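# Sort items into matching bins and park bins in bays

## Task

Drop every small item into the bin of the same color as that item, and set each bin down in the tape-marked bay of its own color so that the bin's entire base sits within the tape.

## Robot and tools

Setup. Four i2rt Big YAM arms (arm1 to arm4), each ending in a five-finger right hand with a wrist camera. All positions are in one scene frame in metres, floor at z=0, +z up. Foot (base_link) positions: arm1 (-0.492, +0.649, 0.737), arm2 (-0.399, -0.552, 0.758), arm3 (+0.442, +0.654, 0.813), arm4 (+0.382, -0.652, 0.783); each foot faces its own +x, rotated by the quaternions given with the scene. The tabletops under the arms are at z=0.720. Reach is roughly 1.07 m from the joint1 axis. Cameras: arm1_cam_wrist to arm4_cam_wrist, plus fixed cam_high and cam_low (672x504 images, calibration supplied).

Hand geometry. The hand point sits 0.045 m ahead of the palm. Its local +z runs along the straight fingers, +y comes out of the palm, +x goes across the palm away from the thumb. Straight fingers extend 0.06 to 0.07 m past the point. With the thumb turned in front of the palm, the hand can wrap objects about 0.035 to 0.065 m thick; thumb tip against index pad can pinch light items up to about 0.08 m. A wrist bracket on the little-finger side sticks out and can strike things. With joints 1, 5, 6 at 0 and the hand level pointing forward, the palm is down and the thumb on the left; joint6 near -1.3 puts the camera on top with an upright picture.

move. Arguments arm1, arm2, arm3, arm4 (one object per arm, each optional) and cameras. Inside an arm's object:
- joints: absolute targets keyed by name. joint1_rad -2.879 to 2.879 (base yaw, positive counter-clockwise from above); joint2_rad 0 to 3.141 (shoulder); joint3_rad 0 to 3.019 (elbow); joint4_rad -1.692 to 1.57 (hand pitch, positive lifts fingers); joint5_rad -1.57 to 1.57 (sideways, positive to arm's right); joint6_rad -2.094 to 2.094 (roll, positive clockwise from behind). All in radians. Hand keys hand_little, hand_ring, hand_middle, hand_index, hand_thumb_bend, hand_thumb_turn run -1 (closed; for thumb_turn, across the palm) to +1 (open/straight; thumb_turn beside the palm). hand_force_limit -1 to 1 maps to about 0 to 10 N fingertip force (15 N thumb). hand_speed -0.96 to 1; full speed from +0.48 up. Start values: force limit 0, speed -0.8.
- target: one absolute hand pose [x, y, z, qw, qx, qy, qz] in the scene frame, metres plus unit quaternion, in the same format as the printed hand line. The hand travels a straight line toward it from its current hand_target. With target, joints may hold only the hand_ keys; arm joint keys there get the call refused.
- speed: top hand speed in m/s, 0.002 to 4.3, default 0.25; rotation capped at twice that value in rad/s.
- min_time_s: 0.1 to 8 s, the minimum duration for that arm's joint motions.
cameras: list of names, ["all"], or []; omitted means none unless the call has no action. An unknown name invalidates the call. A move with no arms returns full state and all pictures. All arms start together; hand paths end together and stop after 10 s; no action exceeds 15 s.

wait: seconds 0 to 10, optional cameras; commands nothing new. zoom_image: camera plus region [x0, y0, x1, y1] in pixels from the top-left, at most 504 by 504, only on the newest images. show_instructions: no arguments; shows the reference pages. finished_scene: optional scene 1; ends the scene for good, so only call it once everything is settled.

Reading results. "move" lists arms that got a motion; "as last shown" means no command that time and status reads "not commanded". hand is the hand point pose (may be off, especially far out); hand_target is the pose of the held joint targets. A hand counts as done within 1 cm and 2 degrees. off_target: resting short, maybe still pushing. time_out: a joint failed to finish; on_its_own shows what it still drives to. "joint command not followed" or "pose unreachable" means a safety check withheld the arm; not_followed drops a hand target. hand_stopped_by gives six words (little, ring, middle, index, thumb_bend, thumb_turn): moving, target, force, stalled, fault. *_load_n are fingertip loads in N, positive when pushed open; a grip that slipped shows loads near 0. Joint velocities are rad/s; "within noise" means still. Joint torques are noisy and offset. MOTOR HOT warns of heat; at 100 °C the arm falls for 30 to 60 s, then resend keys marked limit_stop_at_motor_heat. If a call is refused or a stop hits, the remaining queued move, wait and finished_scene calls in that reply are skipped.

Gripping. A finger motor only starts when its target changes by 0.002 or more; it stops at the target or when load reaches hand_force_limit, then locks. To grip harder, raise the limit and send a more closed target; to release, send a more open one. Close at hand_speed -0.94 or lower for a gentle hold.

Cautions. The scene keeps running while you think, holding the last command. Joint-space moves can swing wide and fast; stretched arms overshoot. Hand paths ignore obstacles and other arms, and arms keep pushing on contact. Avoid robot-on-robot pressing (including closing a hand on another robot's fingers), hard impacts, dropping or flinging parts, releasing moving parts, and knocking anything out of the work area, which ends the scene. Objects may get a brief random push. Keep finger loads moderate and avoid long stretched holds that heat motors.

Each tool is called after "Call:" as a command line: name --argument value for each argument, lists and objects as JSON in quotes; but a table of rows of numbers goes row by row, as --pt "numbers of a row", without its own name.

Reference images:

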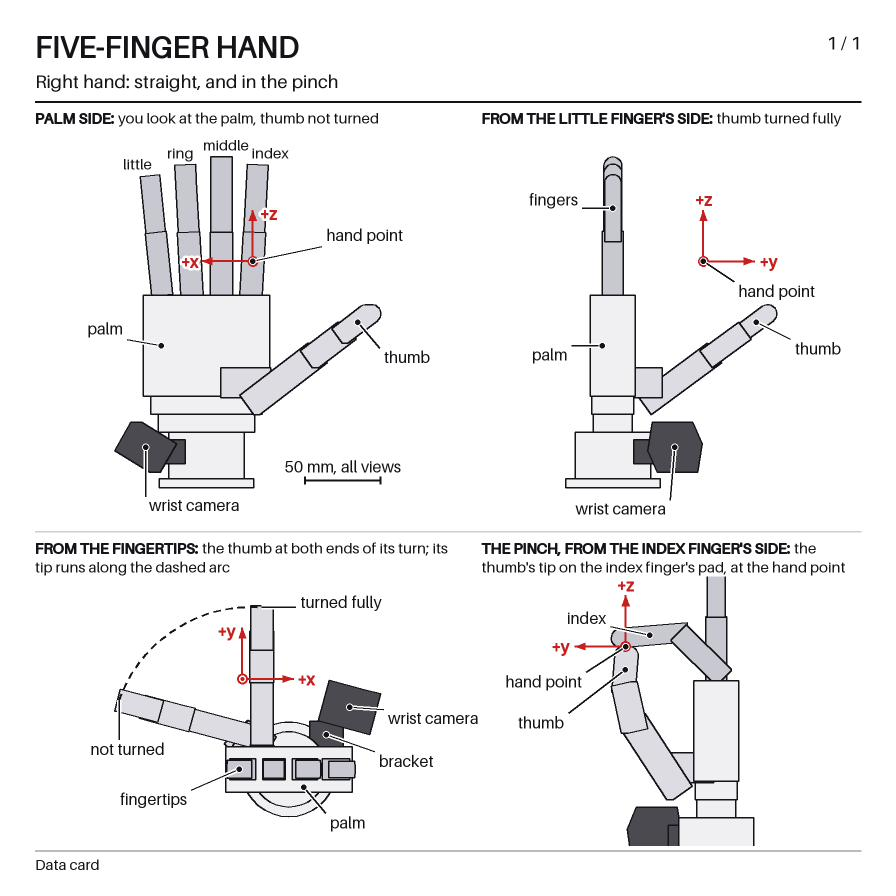

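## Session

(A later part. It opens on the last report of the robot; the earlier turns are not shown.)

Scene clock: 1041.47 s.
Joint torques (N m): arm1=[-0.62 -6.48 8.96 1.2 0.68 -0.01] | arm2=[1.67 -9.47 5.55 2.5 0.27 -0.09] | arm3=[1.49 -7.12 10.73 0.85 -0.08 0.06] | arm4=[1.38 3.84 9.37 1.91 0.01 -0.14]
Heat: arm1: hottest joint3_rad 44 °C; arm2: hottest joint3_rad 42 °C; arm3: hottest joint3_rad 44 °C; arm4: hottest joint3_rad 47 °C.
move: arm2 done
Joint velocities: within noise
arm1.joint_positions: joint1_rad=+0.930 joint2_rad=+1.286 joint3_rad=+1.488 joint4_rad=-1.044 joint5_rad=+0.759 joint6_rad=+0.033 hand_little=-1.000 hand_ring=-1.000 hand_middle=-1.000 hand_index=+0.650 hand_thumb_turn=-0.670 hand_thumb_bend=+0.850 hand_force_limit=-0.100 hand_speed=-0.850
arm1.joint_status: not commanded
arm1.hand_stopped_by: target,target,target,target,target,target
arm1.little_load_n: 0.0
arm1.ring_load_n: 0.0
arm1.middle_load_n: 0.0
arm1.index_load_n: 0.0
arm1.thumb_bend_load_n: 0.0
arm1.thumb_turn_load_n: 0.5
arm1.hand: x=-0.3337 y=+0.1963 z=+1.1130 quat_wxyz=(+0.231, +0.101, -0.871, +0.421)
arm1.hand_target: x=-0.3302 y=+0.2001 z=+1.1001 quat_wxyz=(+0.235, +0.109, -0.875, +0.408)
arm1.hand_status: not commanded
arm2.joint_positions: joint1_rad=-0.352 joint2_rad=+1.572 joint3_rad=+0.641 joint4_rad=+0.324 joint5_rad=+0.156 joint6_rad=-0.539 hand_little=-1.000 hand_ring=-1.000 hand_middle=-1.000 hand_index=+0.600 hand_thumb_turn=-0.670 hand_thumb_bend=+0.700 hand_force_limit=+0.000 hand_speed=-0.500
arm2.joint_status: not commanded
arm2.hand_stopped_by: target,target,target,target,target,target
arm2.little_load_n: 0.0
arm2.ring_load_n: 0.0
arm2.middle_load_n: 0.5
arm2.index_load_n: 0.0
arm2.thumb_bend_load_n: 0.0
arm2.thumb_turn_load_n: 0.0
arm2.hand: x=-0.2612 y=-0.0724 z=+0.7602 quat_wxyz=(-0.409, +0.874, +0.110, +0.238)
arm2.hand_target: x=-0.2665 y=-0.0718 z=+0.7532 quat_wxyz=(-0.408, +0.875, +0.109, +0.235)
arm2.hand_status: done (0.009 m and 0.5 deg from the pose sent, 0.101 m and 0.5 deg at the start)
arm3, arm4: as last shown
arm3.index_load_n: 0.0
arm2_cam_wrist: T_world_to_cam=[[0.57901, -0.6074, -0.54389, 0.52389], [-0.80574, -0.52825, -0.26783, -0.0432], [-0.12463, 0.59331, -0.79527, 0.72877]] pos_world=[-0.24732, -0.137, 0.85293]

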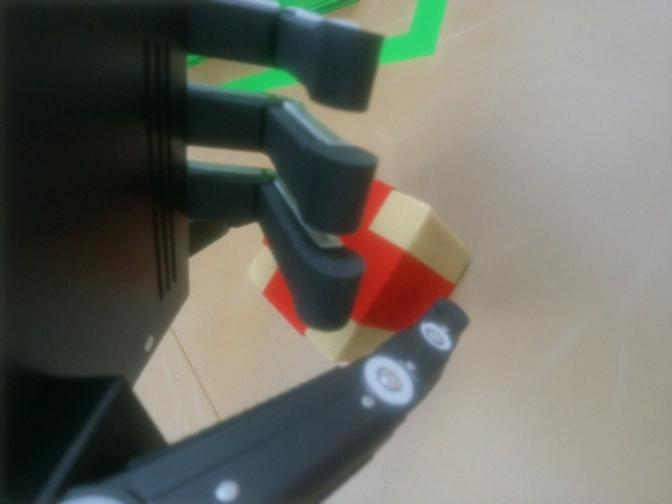

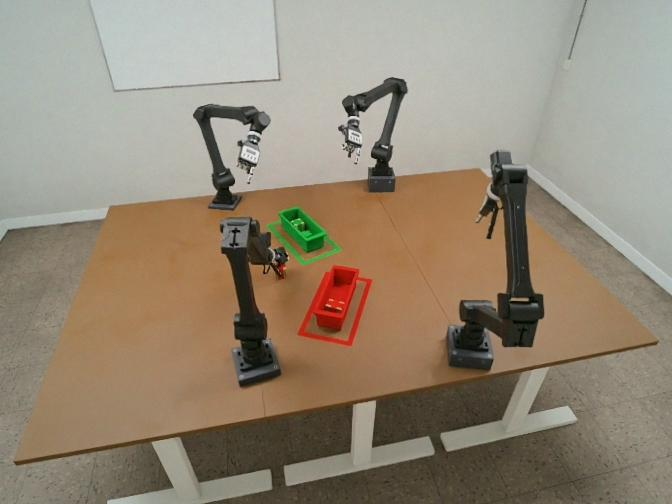

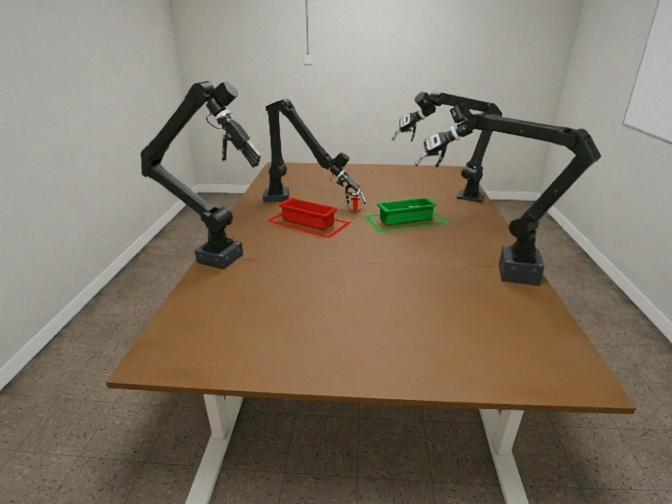

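Call:
move --arm2 '{"joints": {"hand_index": 0.28, "hand_speed": -0.9}}'

Call:
move --arm2 '{"joints": {"hand_thumb_bend": 0.1, "hand_speed": -0.92, "hand_force_limit": -0.2}}'

Call:
move --arm2 '{"joints": {"hand_thumb_bend": 0.05, "hand_force_limit": -0.1}}' --cameras '["arm2_cam_wrist", "cam_high", "cam_low"]'

Scene clock: 1061.43 s.
Joint torques (N m): arm1=[-1.08 -6.71 8.94 1.09 0.64 0.07] | arm2=[1.49 -9.11 5.42 2.47 0.3 -0.09] | arm3=[1.55 -7.12 10.74 0.85 -0.08 0.05] | arm4=[2.26 3.66 9.36 1.7 0.06 -0.19]
Heat: arm1: hottest joint3_rad 44 °C; arm2: hottest joint3_rad 42 °C; arm3: hottest joint3_rad 44 °C; arm4: hottest joint3_rad 47 °C.
move: arm2 done
Joint velocities: within noise
arm1, arm3, arm4: as last shown
arm1.middle_load_n: 0.5
arm1.thumb_turn_load_n: 0.0
arm2.joint_positions: joint1_rad=-0.352 joint2_rad=+1.572 joint3_rad=+0.641 joint4_rad=+0.324 joint5_rad=+0.156 joint6_rad=-0.539 hand_little=-1.000 hand_ring=-1.000 hand_middle=-1.000 hand_index=+0.280 hand_thumb_turn=-0.670 hand_thumb_bend=+0.700 hand_force_limit=+0.000 hand_speed=-0.900
arm2.joint_status: all done
arm2.hand_stopped_by: target,target,target,target,target,target
arm2.little_load_n: 0.0
arm2.ring_load_n: 0.0
arm2.middle_load_n: 0.0
arm2.index_load_n: 0.5
arm2.thumb_bend_load_n: 0.0
arm2.thumb_turn_load_n: 0.0
arm2.hand: x=-0.2612 y=-0.0724 z=+0.7602 quat_wxyz=(-0.409, +0.874, +0.110, +0.238)
arm2.hand_target: x=-0.2665 y=-0.0718 z=+0.7532 quat_wxyz=(-0.408, +0.875, +0.109, +0.235)
arm2.hand_status: not commanded
arm3.thumb_turn_load_n: 0.5
arm4.thumb_turn_load_n: -0.5
pictures: none

Scene clock: 1064.07 s.
Joint torques (N m): arm1=[-1.26 -6.65 8.92 1.01 0.68 0.02] | arm2=[1.67 -9.41 5.52 2.37 0.28 -0.09] | arm3=[1.44 -7.12 10.74 0.84 -0.07 0.05] | arm4=[1.38 4.42 9.42 1.95 0.05 -0.13]
Heat: arm1: hottest joint3_rad 44 °C; arm2: hottest joint3_rad 42 °C; arm3: hottest joint3_rad 44 °C; arm4: hottest joint3_rad 47 °C.
move: arm2 off_target
Joint velocities: within noise
arm1, arm3, arm4: as last shown
arm2.joint_positions: joint1_rad=-0.352 joint2_rad=+1.572 joint3_rad=+0.641 joint4_rad=+0.324 joint5_rad=+0.157 joint6_rad=-0.539 hand_little=-1.000 hand_ring=-1.000 hand_middle=-1.000 hand_index=+0.281 hand_thumb_turn=-0.670 hand_thumb_bend=+0.465 hand_force_limit=-0.200 hand_speed=-0.920
arm2.joint_status: hand_thumb_bend off_target (ended at +0.465, target +0.100); the others done
arm2.hand_stopped_by: target,target,target,target,force,target
arm2.little_load_n: 0.0
arm2.ring_load_n: 0.0
arm2.middle_load_n: 0.0
arm2.index_load_n: 8.5
arm2.thumb_bend_load_n: 6.0
arm2.thumb_turn_load_n: 0.5
arm2.hand: x=-0.2612 y=-0.0725 z=+0.7603 quat_wxyz=(-0.409, +0.874, +0.109, +0.239)
arm2.hand_target: x=-0.2665 y=-0.0718 z=+0.7532 quat_wxyz=(-0.408, +0.875, +0.109, +0.235)
arm2.hand_status: not commanded
arm4.thumb_turn_load_n: 0.0
pictures: none

Scene clock: 1064.57 s.
Joint torques (N m): arm1=[-0.73 -6.48 8.84 0.91 0.66 0.04] | arm2=[1.55 -9.35 5.45 2.48 0.31 -0.08] | arm3=[1.44 -7.18 10.74 0.85 -0.07 0.06] | arm4=[1.79 3.6 9.42 1.83 0.01 -0.13]
Heat: arm1: hottest joint3_rad 44 °C; arm2: hottest joint3_rad 42 °C; arm3: hottest joint3_rad 44 °C; arm4: hottest joint3_rad 47 °C.
move: arm2 off_target
Joint velocities: within noise
arm1, arm3, arm4: as last shown
arm1.middle_load_n: 0.0
arm1.index_load_n: -0.5
arm1.thumb_turn_load_n: 0.5
arm2.joint_positions: joint1_rad=-0.352 joint2_rad=+1.572 joint3_rad=+0.641 joint4_rad=+0.324 joint5_rad=+0.157 joint6_rad=-0.539 hand_little=-1.000 hand_ring=-1.000 hand_middle=-1.000 hand_index=+0.281 hand_thumb_turn=-0.670 hand_thumb_bend=+0.454 hand_force_limit=-0.100 hand_speed=-0.920
arm2.joint_status: hand_thumb_bend off_target (ended at +0.454, target +0.050); the others done
arm2.hand_stopped_by: target,target,target,target,force,target
arm2.little_load_n: 0.0
arm2.ring_load_n: 0.0
arm2.middle_load_n: 0.0
arm2.index_load_n: 9.0
arm2.thumb_bend_load_n: 6.5
arm2.thumb_turn_load_n: 1.0
arm2.hand: x=-0.2612 y=-0.0725 z=+0.7603 quat_wxyz=(-0.409, +0.874, +0.109, +0.239)
arm2.hand_target: x=-0.2665 y=-0.0718 z=+0.7532 quat_wxyz=(-0.408, +0.875, +0.109, +0.235)
arm2.hand_status: not commanded
arm3.thumb_turn_load_n: 0.0
arm4.middle_load_n: -0.5
arm2_cam_wrist: T_world_to_cam=[[0.57893, -0.6076, -0.54375, 0.52377], [-0.80584, -0.52804, -0.26793, -0.04308], [-0.12432, 0.59329, -0.79533, 0.72898]] pos_world=[-0.24732, -0.137, 0.85303]

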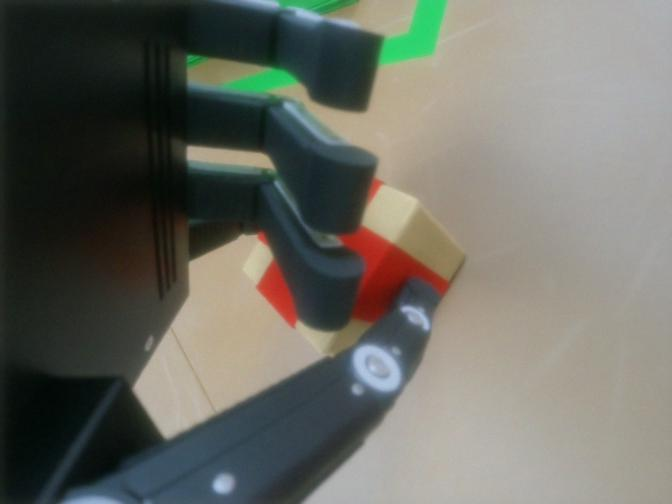

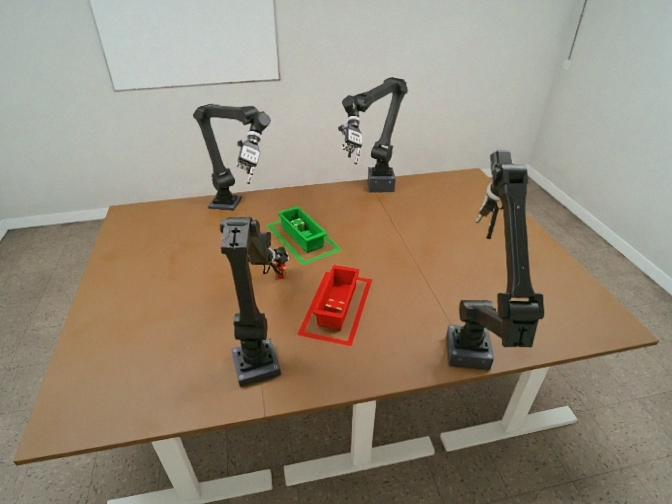

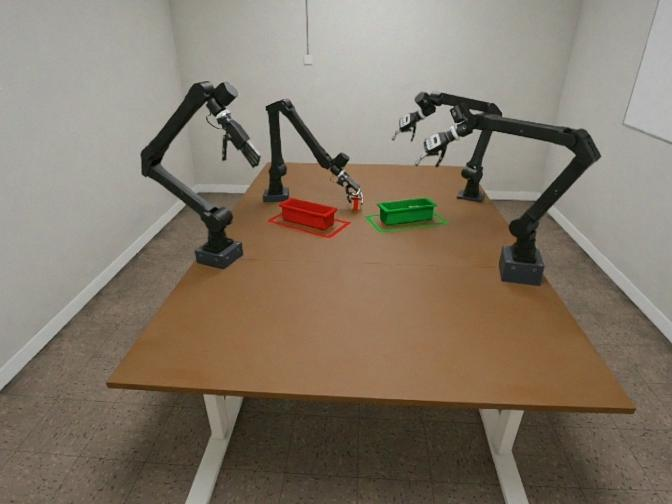

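Call:
move --arm2 '{"target": [-0.2665, -0.0717, 0.94, 0.4081, -0.8755, -0.1093, -0.2346], "speed": 0.12}' --cameras '["cam_low"]'

Call:
zoom_image --camera "cam_low" --region '[325, 140, 405, 220]'

Scene clock: 1113.47 s.
Joint torques (N m): arm1=[-0.56 -6.59 8.58 1.26 0.7 0.05] | arm2=[1.14 -8.59 10.81 1.51 0.11 -0.09] | arm3=[1.38 -7.18 10.73 0.85 -0.07 0.05] | arm4=[1.49 3.6 9.39 1.91 0.03 -0.15]
Heat: arm1: hottest joint3_rad 44 °C; arm2: hottest joint3_rad 41 °C; arm3: hottest joint3_rad 44 °C; arm4: hottest joint3_rad 47 °C.
move: arm2 off_target
Joint velocities: within noise
arm1, arm3: as last shown
arm1.index_load_n: 0.0
arm2.joint_positions: joint1_rad=-0.352 joint2_rad=+1.236 joint3_rad=+0.855 joint4_rad=-0.266 joint5_rad=+0.157 joint6_rad=-0.538 hand_little=-1.000 hand_ring=-1.000 hand_middle=-1.000 hand_index=+0.281 hand_thumb_turn=-0.670 hand_thumb_bend=+0.454 hand_force_limit=-0.100 hand_speed=-0.920
arm2.joint_status: not commanded
arm2.hand_stopped_by: target,target,target,target,force,target
arm2.little_load_n: 0.0
arm2.ring_load_n: 0.0
arm2.middle_load_n: 0.0
arm2.index_load_n: 9.5
arm2.thumb_bend_load_n: 6.5
arm2.thumb_turn_load_n: 1.0
arm2.hand: x=-0.2650 y=-0.0844 z=+0.9190 quat_wxyz=(-0.392, +0.883, +0.112, +0.233)
arm2.hand_target: x=-0.2667 y=-0.0724 z=+0.9401 quat_wxyz=(-0.408, +0.875, +0.109, +0.234)
arm2.hand_status: off_target (0.025 m and 2.1 deg from the pose sent, 0.180 m and 0.5 deg at the start)
arm4.joint_positions: joint1_rad=+0.107 joint2_rad=+0.615 joint3_rad=+1.339 joint4_rad=-1.622 joint5_rad=+0.064 joint6_rad=-1.147 hand_little=+1.000 hand_ring=+1.000 hand_middle=+1.000 hand_index=+1.000 hand_thumb_turn=+1.000 hand_thumb_bend=+1.000 hand_force_limit=+0.000 hand_speed=-0.800
arm4.joint_status: not commanded
arm4.hand_stopped_by: target,target,target,target,target,target
arm4.little_load_n: 0.0
arm4.ring_load_n: 0.0
arm4.middle_load_n: 0.0
arm4.index_load_n: 0.0
arm4.thumb_bend_load_n: 0.0
arm4.thumb_turn_load_n: 0.0
arm4.hand: x=+0.4733 y=-0.5070 z=+1.1995 quat_wxyz=(-0.234, +0.852, +0.406, +0.233)
arm4.hand_target: x=+0.4732 y=-0.5071 z=+1.2055 quat_wxyz=(-0.240, +0.850, +0.404, +0.238)
arm4.hand_status: not commanded

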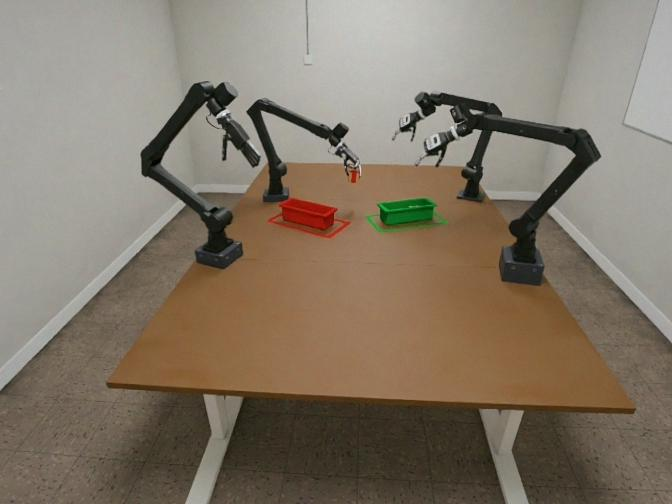

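Scaled by 6.300.

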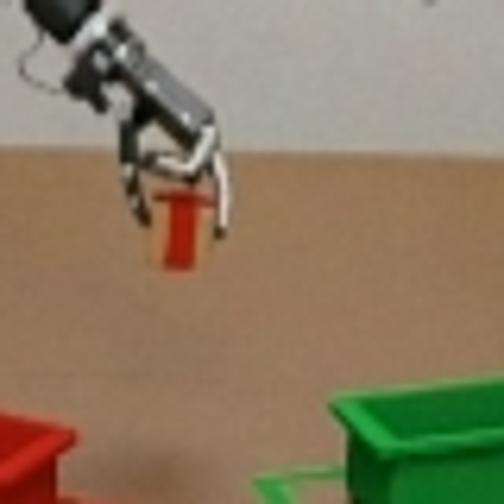

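Call:
move --arm2 '{"target": [-0.032, -0.262, 0.94, 0.3440, -0.8774, 0.0927, -0.3213], "speed": 0.15}' --cameras '["cam_low", "cam_high", "arm2_cam_wrist"]'

Call:
zoom_image --camera "cam_low" --region '[265, 150, 355, 240]'

Call:
zoom_image --camera "cam_high" --region '[290, 215, 390, 345]'

Call:
zoom_image --camera "arm2_cam_wrist" --region '[200, 50, 672, 504]'

Scene clock: 1121.80 s.
Joint torques (N m): arm1=[-0.26 -6.42 8.91 1.14 0.71 -0.01] | arm2=[0.21 -5.95 9.63 1.96 -0.05 -0.29] | arm3=[1.49 -7.18 10.74 0.87 -0.07 0.05] | arm4=[1.38 3.78 9.57 1.7 0.01 -0.15]
Heat: arm1: hottest joint3_rad 44 °C; arm2: hottest joint3_rad 42 °C; arm3: hottest joint3_rad 44 °C; arm4: hottest joint3_rad 47 °C.
move: arm2 done
Joint velocities: within noise
arm1, arm3, arm4: as last shown
arm1.thumb_turn_load_n: 0.0
arm2.joint_positions: joint1_rad=-1.022 joint2_rad=+1.124 joint3_rad=+0.799 joint4_rad=-0.288 joint5_rad=-0.018 joint6_rad=-0.651 hand_little=-1.000 hand_ring=-1.000 hand_middle=-1.000 hand_index=+0.281 hand_thumb_turn=-0.670 hand_thumb_bend=+0.454 hand_force_limit=-0.100 hand_speed=-0.920
arm2.joint_status: not commanded
arm2.hand_stopped_by: target,target,target,target,force,target
arm2.little_load_n: 0.0
arm2.ring_load_n: 0.0
arm2.middle_load_n: 0.0
arm2.index_load_n: 9.5
arm2.thumb_bend_load_n: 6.5
arm2.thumb_turn_load_n: 1.0
arm2.hand: x=-0.0388 y=-0.2660 z=+0.9351 quat_wxyz=(-0.343, +0.879, -0.097, +0.318)
arm2.hand_target: x=-0.0322 y=-0.2621 z=+0.9400 quat_wxyz=(-0.344, +0.877, -0.093, +0.321)
arm2.hand_status: done (0.009 m and 0.7 deg from the pose sent, 0.294 m and 26.2 deg at the start)
pictures: arm2_cam_wrist, cam_high, cam_low
arm2_cam_wrist: T_world_to_cam=[[0.23665, -0.80127, -0.5495, 0.31307], [-0.96163, -0.11236, -0.2503, 0.16881], [0.13882, 0.58765, -0.79712, 1.02082]] pos_world=[-0.05346, -0.33006, 1.028]

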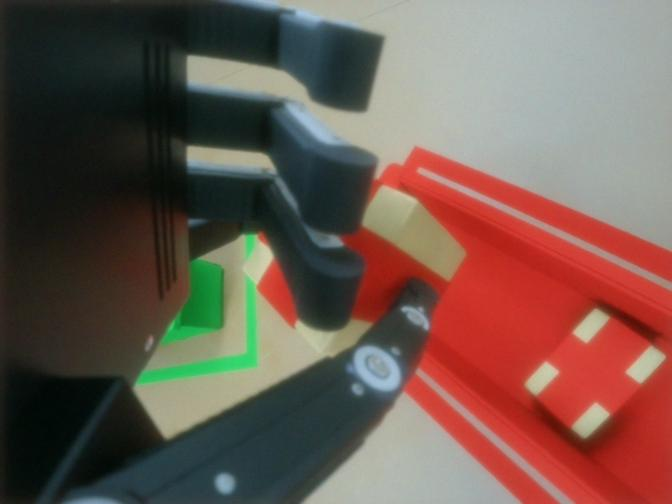

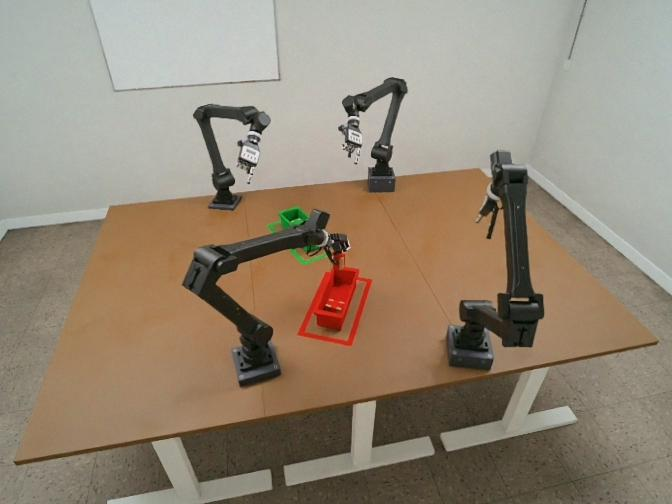

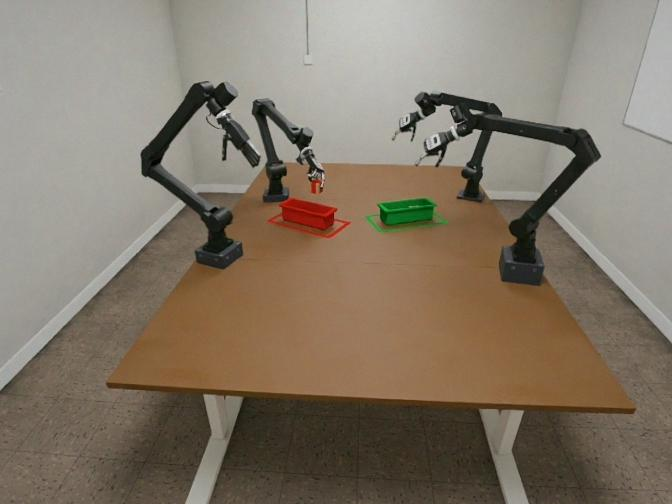

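Scaled by 5.600.

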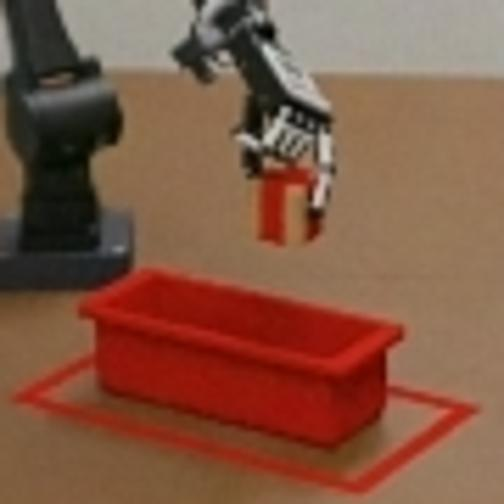

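Scaled by 3.877.

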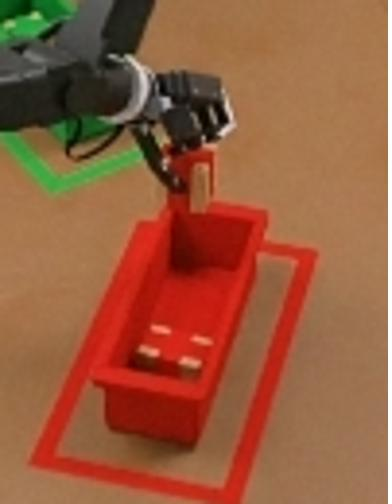

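Scaled by 1.068.

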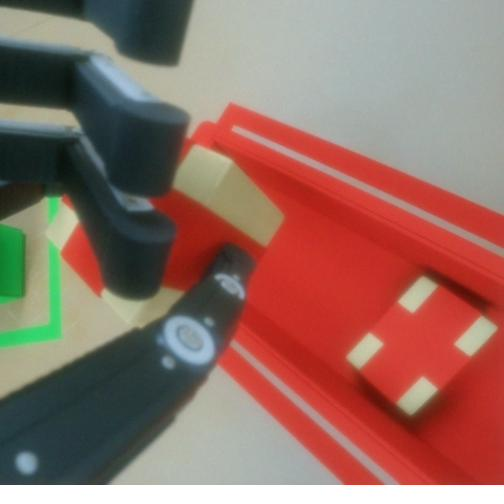

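Call:
zoom_image --camera "cam_high" --region '[315, 235, 365, 285]'

Call:
zoom_image --camera "cam_low" --region '[295, 160, 345, 210]'

Scaled by 10.080.

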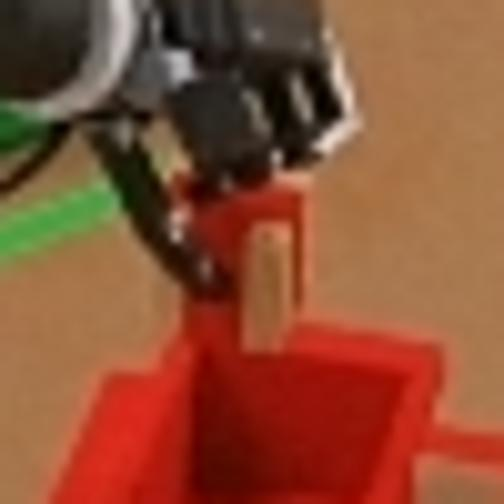

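Scaled by 10.080.

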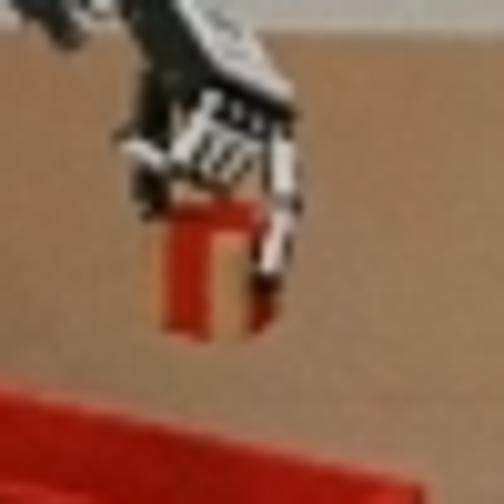

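Call:
move --arm2 '{"target": [-0.027, -0.274, 0.855, 0.3440, -0.8774, 0.0927, -0.3213], "speed": 0.1}' --cameras '["cam_low", "cam_high", "arm2_cam_wrist"]'

Call:
zoom_image --camera "cam_high" --region '[310, 235, 380, 305]'

Call:
zoom_image --camera "cam_low" --region '[275, 160, 345, 230]'

Call:
zoom_image --camera "arm2_cam_wrist" --region '[200, 50, 672, 504]'

Scene clock: 1151.27 s.
Joint torques (N m): arm1=[0.09 -7.06 9.24 1.1 0.63 0.06] | arm2=[-0.67 -6.65 7.32 2.65 -0.09 -0.34] | arm3=[1.49 -7.18 10.73 0.87 -0.07 0.05] | arm4=[1.2 3.9 9.54 1.77 0 -0.11]
Heat: arm1: hottest joint3_rad 44 °C; arm2: hottest joint3_rad 44 °C; arm3: hottest joint3_rad 44 °C; arm4: hottest joint3_rad 47 °C.
move: arm2 done
Joint velocities: within noise
arm1, arm3, arm4: as last shown
arm1.thumb_bend_load_n: 0.5
arm2.joint_positions: joint1_rad=-1.051 joint2_rad=+1.236 joint3_rad=+0.654 joint4_rad=-0.032 joint5_rad=-0.048 joint6_rad=-0.672 hand_little=-1.000 hand_ring=-1.000 hand_middle=-1.000 hand_index=+0.281 hand_thumb_turn=-0.670 hand_thumb_bend=+0.454 hand_force_limit=-0.100 hand_speed=-0.920
arm2.joint_status: not commanded
arm2.hand_stopped_by: target,target,target,target,force,target
arm2.little_load_n: 0.0
arm2.ring_load_n: 0.0
arm2.middle_load_n: 0.0
arm2.index_load_n: 9.5
arm2.thumb_bend_load_n: 6.5
arm2.thumb_turn_load_n: 0.5
arm2.hand: x=-0.0329 y=-0.2727 z=+0.8561 quat_wxyz=(-0.344, +0.879, -0.094, +0.316)
arm2.hand_target: x=-0.0271 y=-0.2741 z=+0.8550 quat_wxyz=(-0.344, +0.877, -0.093, +0.321)
arm2.hand_status: done (0.006 m and 0.6 deg from the pose sent, 0.081 m and 0.7 deg at the start)
pictures: arm2_cam_wrist, cam_high, cam_low
arm2_cam_wrist: T_world_to_cam=[[0.24252, -0.79968, -0.54927, 0.26338], [-0.96082, -0.11966, -0.25002, 0.15174], [0.13421, 0.58838, -0.79737, 0.96116]] pos_world=[-0.04707, -0.33675, 0.949]

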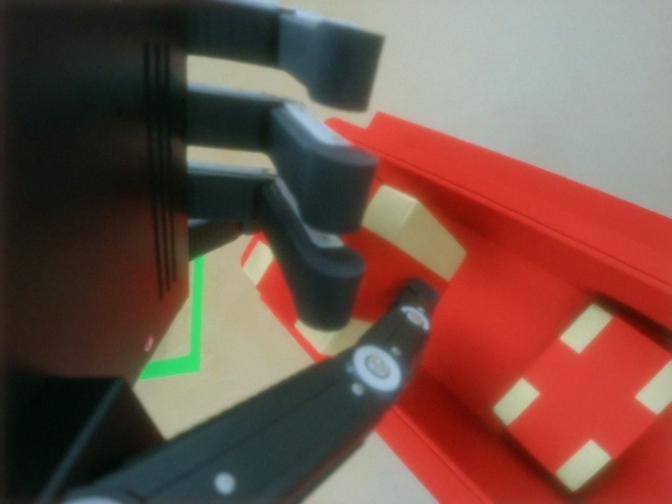

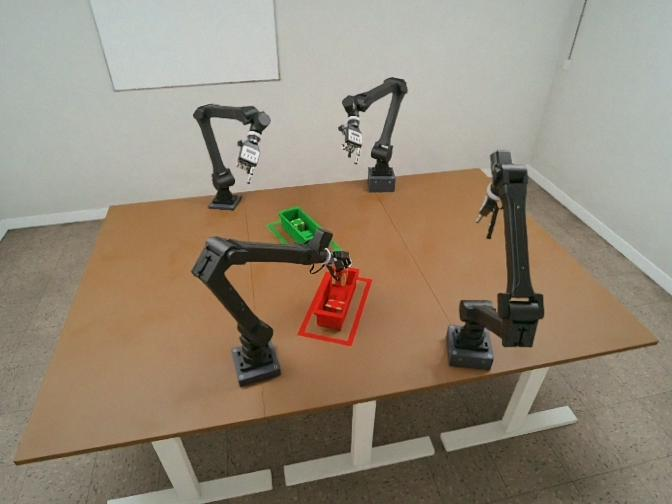

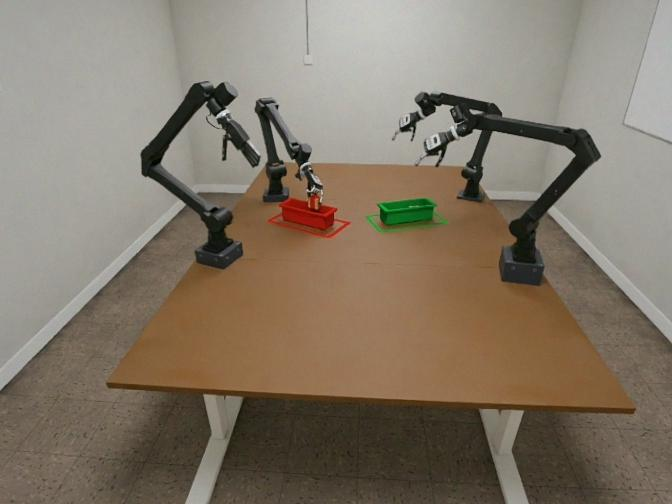

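Scaled by 7.200.

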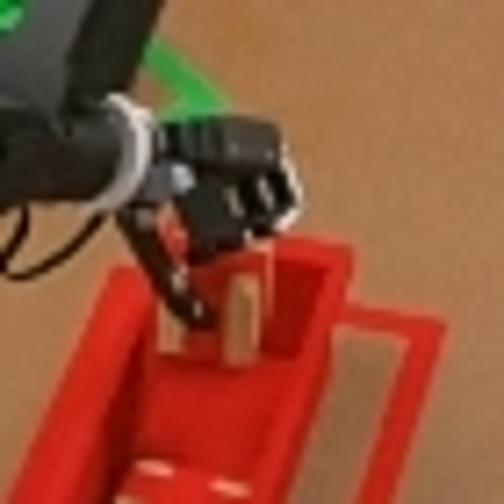

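Scaled by 7.200.

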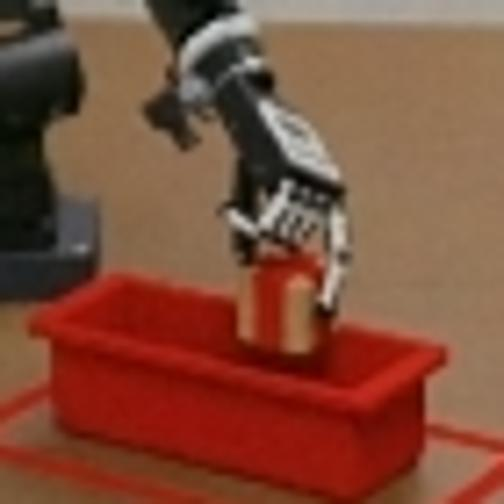

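Scaled by 1.068.

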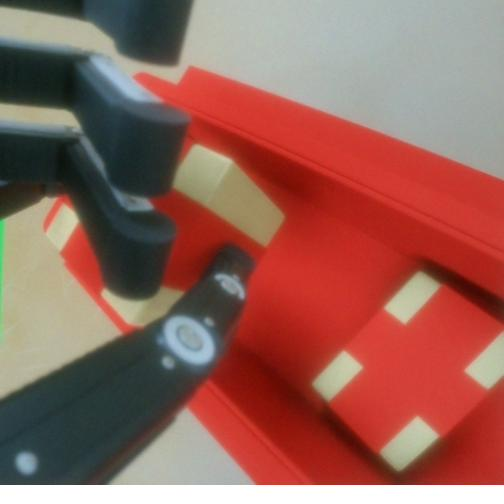

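Call:
move --arm2 '{"target": [-0.0226, -0.2763, 0.770, 0.3440, -0.8774, 0.0927, -0.3213], "speed": 0.07}' --cameras '["cam_low", "cam_high", "arm2_cam_wrist"]'

Call:
zoom_image --camera "cam_high" --region '[310, 235, 380, 305]'

Call:
zoom_image --camera "cam_low" --region '[275, 160, 345, 230]'

Call:
zoom_image --camera "arm2_cam_wrist" --region '[200, 50, 672, 504]'

Scene clock: 1170.30 s.
Joint torques (N m): arm1=[-0.09 -6.89 8.72 1.05 0.71 0.05] | arm2=[-0.44 -8 5.85 2.7 -0.09 -0.3] | arm3=[1.44 -7.18 10.74 0.87 -0.08 0.05] | arm4=[2.02 3.6 9.48 1.81 0.02 -0.13]
Heat: arm1: hottest joint3_rad 44 °C; arm2: hottest joint3_rad 44 °C; arm3: hottest joint3_rad 44 °C; arm4: hottest joint3_rad 47 °C.
move: arm2 done
Joint velocities: within noise
arm1, arm4: as last shown
arm1.thumb_bend_load_n: 0.0
arm1.thumb_turn_load_n: 0.5
arm2.joint_positions: joint1_rad=-1.064 joint2_rad=+1.451 joint3_rad=+0.556 joint4_rad=+0.285 joint5_rad=-0.059 joint6_rad=-0.680 hand_little=-1.000 hand_ring=-1.000 hand_middle=-1.000 hand_index=+0.281 hand_thumb_turn=-0.670 hand_thumb_bend=+0.454 hand_force_limit=-0.100 hand_speed=-0.920
arm2.joint_status: not commanded
arm2.hand_stopped_by: target,target,target,target,force,target
arm2.little_load_n: 0.0
arm2.ring_load_n: 0.0
arm2.middle_load_n: 0.0
arm2.index_load_n: 9.0
arm2.thumb_bend_load_n: 6.5
arm2.thumb_turn_load_n: 1.0
arm2.hand: x=-0.0272 y=-0.2734 z=+0.7729 quat_wxyz=(-0.345, +0.878, -0.093, +0.317)
arm2.hand_target: x=-0.0227 y=-0.2764 z=+0.7701 quat_wxyz=(-0.344, +0.877, -0.093, +0.321)
arm2.hand_status: done (0.006 m and 0.5 deg from the pose sent, 0.087 m and 0.6 deg at the start)
arm3.joint_positions: joint1_rad=-0.613 joint2_rad=+1.106 joint3_rad=+1.114 joint4_rad=-0.633 joint5_rad=-0.446 joint6_rad=-0.936 hand_little=-1.000 hand_ring=-1.000 hand_middle=-1.000 hand_index=+0.600 hand_thumb_turn=-0.670 hand_thumb_bend=+0.750 hand_force_limit=+0.200 hand_speed=-0.900
arm3.joint_status: not commanded
arm3.hand_stopped_by: target,target,target,target,target,target
arm3.little_load_n: 0.0
arm3.ring_load_n: 0.0
arm3.middle_load_n: 0.0
arm3.index_load_n: 0.0
arm3.thumb_bend_load_n: 0.0
arm3.thumb_turn_load_n: 0.0
arm3.hand: x=+0.1440 y=+0.2822 z=+1.1105 quat_wxyz=(+0.215, +0.162, -0.861, +0.431)
arm3.hand_target: x=+0.1501 y=+0.2801 z=+1.1002 quat_wxyz=(+0.200, +0.160, -0.868, +0.425)
arm3.hand_status: not commanded
pictures: arm2_cam_wrist, cam_high, cam_low
arm2_cam_wrist: T_world_to_cam=[[0.24504, -0.79822, -0.55027, 0.21691], [-0.95991, -0.12006, -0.2533, 0.13881], [0.13613, 0.59028, -0.79564, 0.89374]] pos_world=[-0.04157, -0.33775, 0.86561]

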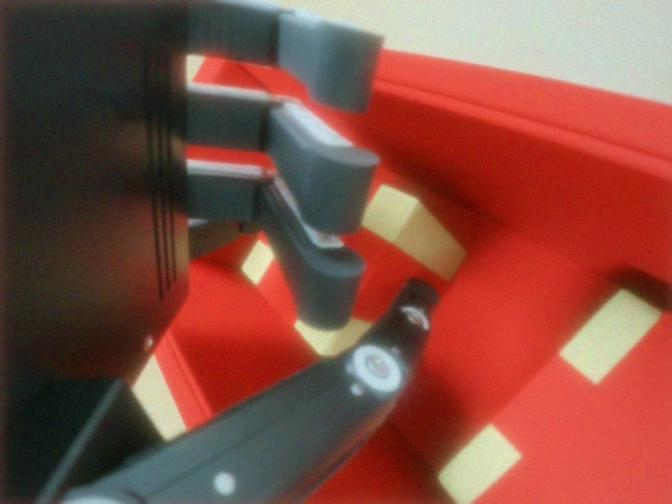

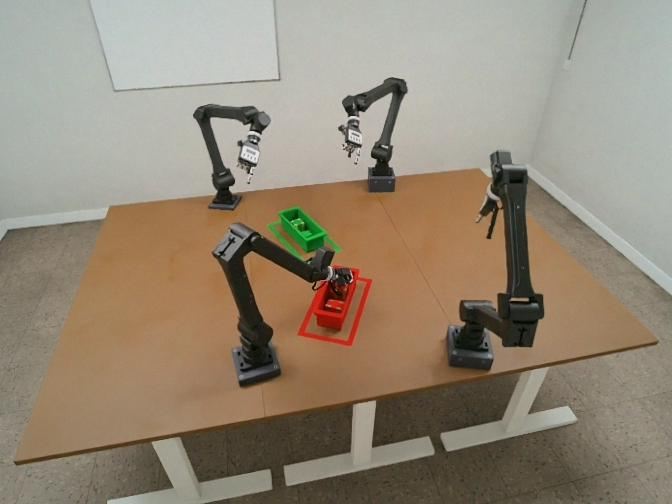

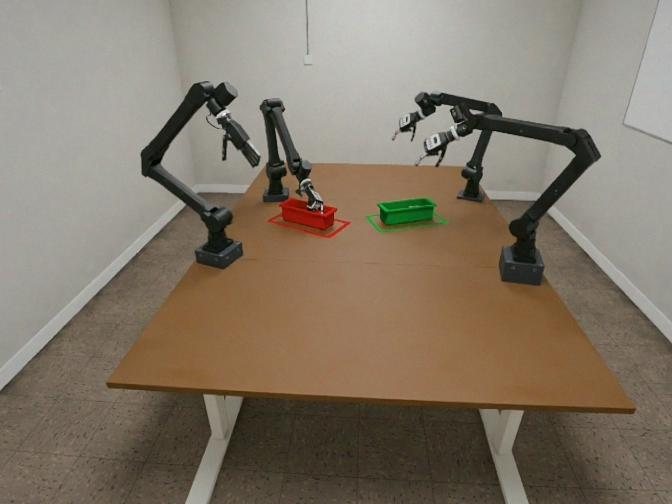

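Scaled by 7.200.

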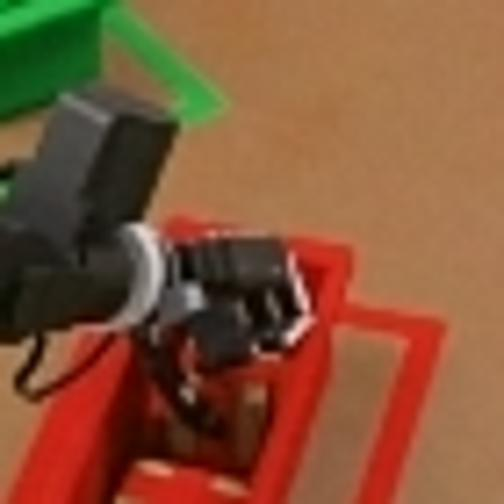

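Scaled by 7.200.

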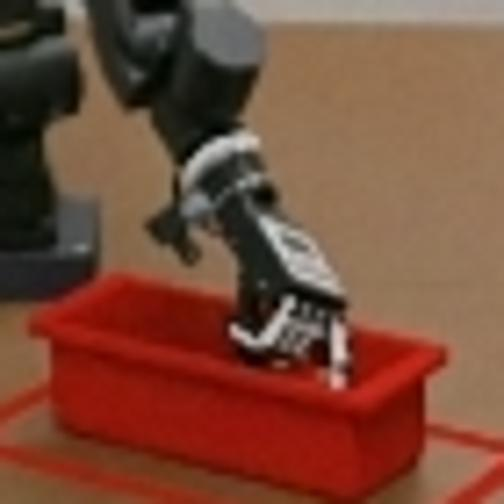

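Scaled by 1.068.

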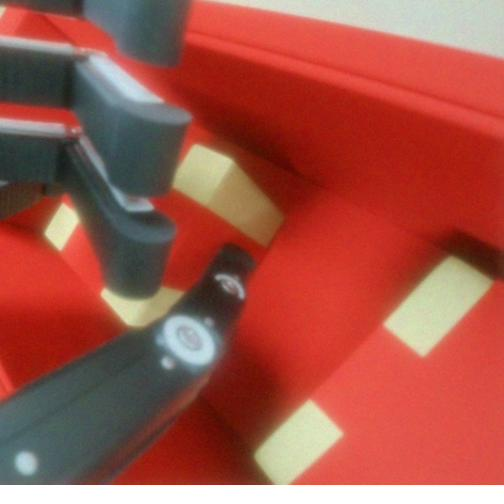

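Call:
move --arm2 '{"target": [-0.0226, -0.2763, 0.762, 0.3440, -0.8774, 0.0927, -0.3213], "speed": 0.05}' --cameras '["arm2_cam_wrist"]'

Call:
zoom_image --camera "arm2_cam_wrist" --region '[340, 160, 520, 340]'

Scene clock: 1174.57 s.
Joint torques (N m): arm1=[-0.44 -7.41 8.91 1.06 0.63 0.04] | arm2=[-0.03 -7.88 5.44 2.62 -0.08 -0.31] | arm3=[1.49 -7.12 10.73 0.84 -0.07 0.06] | arm4=[1.14 3.49 9.48 1.87 0.02 -0.15]
Heat: arm1: hottest joint3_rad 44 °C; arm2: hottest joint3_rad 44 °C; arm3: hottest joint3_rad 44 °C; arm4: hottest joint3_rad 47 °C.
move: arm2 done
Joint velocities: within noise
arm1.joint_positions: joint1_rad=+0.930 joint2_rad=+1.286 joint3_rad=+1.488 joint4_rad=-1.044 joint5_rad=+0.759 joint6_rad=+0.033 hand_little=-1.000 hand_ring=-1.000 hand_middle=-1.000 hand_index=+0.650 hand_thumb_turn=-0.670 hand_thumb_bend=+0.850 hand_force_limit=-0.100 hand_speed=-0.850
arm1.joint_status: not commanded
arm1.hand_stopped_by: target,target,target,target,target,target
arm1.little_load_n: 0.0
arm1.ring_load_n: 0.0
arm1.middle_load_n: 0.0
arm1.index_load_n: 0.0
arm1.thumb_bend_load_n: 0.0
arm1.thumb_turn_load_n: 0.0
arm1.hand: x=-0.3337 y=+0.1963 z=+1.1130 quat_wxyz=(+0.231, +0.101, -0.871, +0.421)
arm1.hand_target: x=-0.3302 y=+0.2001 z=+1.1001 quat_wxyz=(+0.235, +0.109, -0.875, +0.408)
arm1.hand_status: not commanded
arm2.joint_positions: joint1_rad=-1.064 joint2_rad=+1.468 joint3_rad=+0.553 joint4_rad=+0.317 joint5_rad=-0.060 joint6_rad=-0.680 hand_little=-1.000 hand_ring=-1.000 hand_middle=-1.000 hand_index=+0.281 hand_thumb_turn=-0.670 hand_thumb_bend=+0.454 hand_force_limit=-0.100 hand_speed=-0.920
arm2.joint_status: not commanded
arm2.hand_stopped_by: target,target,target,target,force,target
arm2.little_load_n: 0.0
arm2.ring_load_n: 0.0
arm2.middle_load_n: 0.0
arm2.index_load_n: 9.0
arm2.thumb_bend_load_n: 6.5
arm2.thumb_turn_load_n: 0.5
arm2.hand: x=-0.0247 y=-0.2713 z=+0.7701 quat_wxyz=(-0.349, +0.875, -0.093, +0.321)
arm2.hand_target: x=-0.0228 y=-0.2764 z=+0.7622 quat_wxyz=(-0.344, +0.877, -0.093, +0.321)
arm2.hand_status: done (0.010 m and 0.6 deg from the pose sent, 0.012 m and 0.5 deg at the start)
arm3, arm4: as last shown
arm2_cam_wrist: T_world_to_cam=[[0.25097, -0.7937, -0.55412, 0.22086], [-0.95729, -0.1186, -0.26369, 0.14922], [0.14357, 0.59663, -0.78957, 0.8872]] pos_world=[-0.03996, -0.33633, 0.86224]

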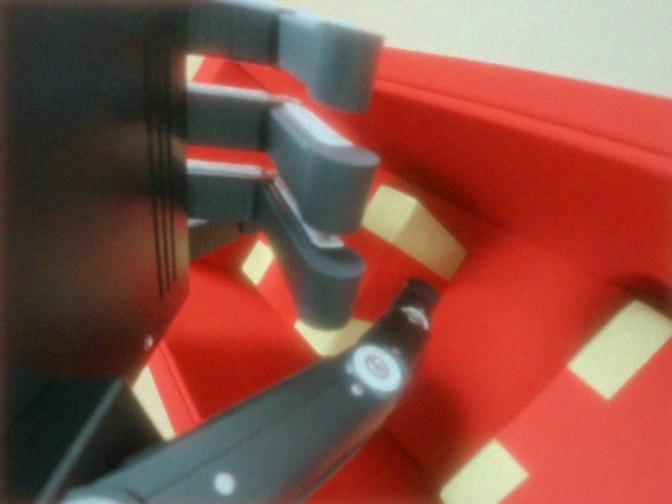

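Scaled by 2.800.

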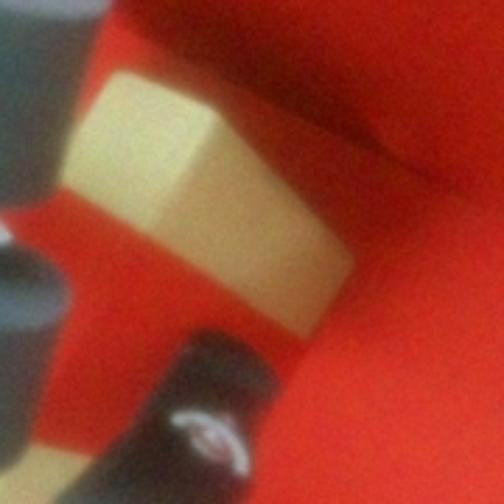

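Call:
move --arm2 '{"joints": {"hand_thumb_bend": 0.75, "hand_index": 0.6, "hand_speed": -0.9}}' --cameras '["arm2_cam_wrist"]'

Call:
zoom_image --camera "arm2_cam_wrist" --region '[200, 100, 560, 440]'

Scene clock: 1182.30 s.
Joint torques (N m): arm1=[0.21 -6.53 8.72 1.03 0.63 0.09] | arm2=[-0.26 -7.94 5.49 2.43 -0.09 -0.32] | arm3=[1.49 -7.12 10.73 0.84 -0.08 0.05] | arm4=[1.26 3.37 9.42 2.06 -0.02 -0.15]
Heat: arm1: hottest joint3_rad 44 °C; arm2: hottest joint3_rad 43 °C; arm3: hottest joint3_rad 45 °C; arm4: hottest joint3_rad 47 °C.
move: arm2 done
Joint velocities: within noise
arm1, arm3, arm4: as last shown
arm2.joint_positions: joint1_rad=-1.064 joint2_rad=+1.468 joint3_rad=+0.553 joint4_rad=+0.318 joint5_rad=-0.060 joint6_rad=-0.681 hand_little=-1.000 hand_ring=-1.000 hand_middle=-1.000 hand_index=+0.600 hand_thumb_turn=-0.670 hand_thumb_bend=+0.750 hand_force_limit=-0.100 hand_speed=-0.900
arm2.joint_status: all done
arm2.hand_stopped_by: target,target,target,target,target,target
arm2.little_load_n: 0.0
arm2.ring_load_n: 0.0
arm2.middle_load_n: 0.0
arm2.index_load_n: 0.0
arm2.thumb_bend_load_n: 0.0
arm2.thumb_turn_load_n: 0.0
arm2.hand: x=-0.0244 y=-0.2711 z=+0.7704 quat_wxyz=(-0.349, +0.875, -0.092, +0.322)
arm2.hand_target: x=-0.0228 y=-0.2764 z=+0.7622 quat_wxyz=(-0.344, +0.877, -0.093, +0.321)
arm2.hand_status: not commanded
arm3.little_load_n: 0.5
arm2_cam_wrist: T_world_to_cam=[[0.2519, -0.79327, -0.55431, 0.22138], [-0.95689, -0.1186, -0.26512, 0.15063], [0.14457, 0.5972, -0.78896, 0.88699]] pos_world=[-0.03986, -0.33623, 0.86245]

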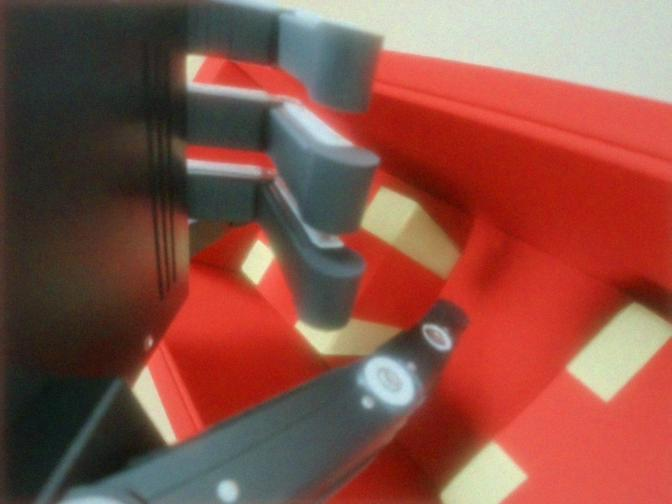

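Scaled by 1.400.

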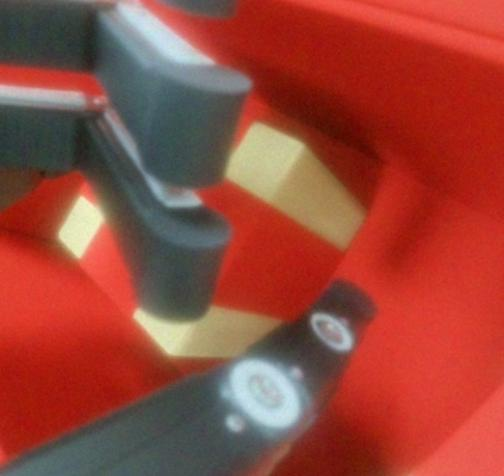

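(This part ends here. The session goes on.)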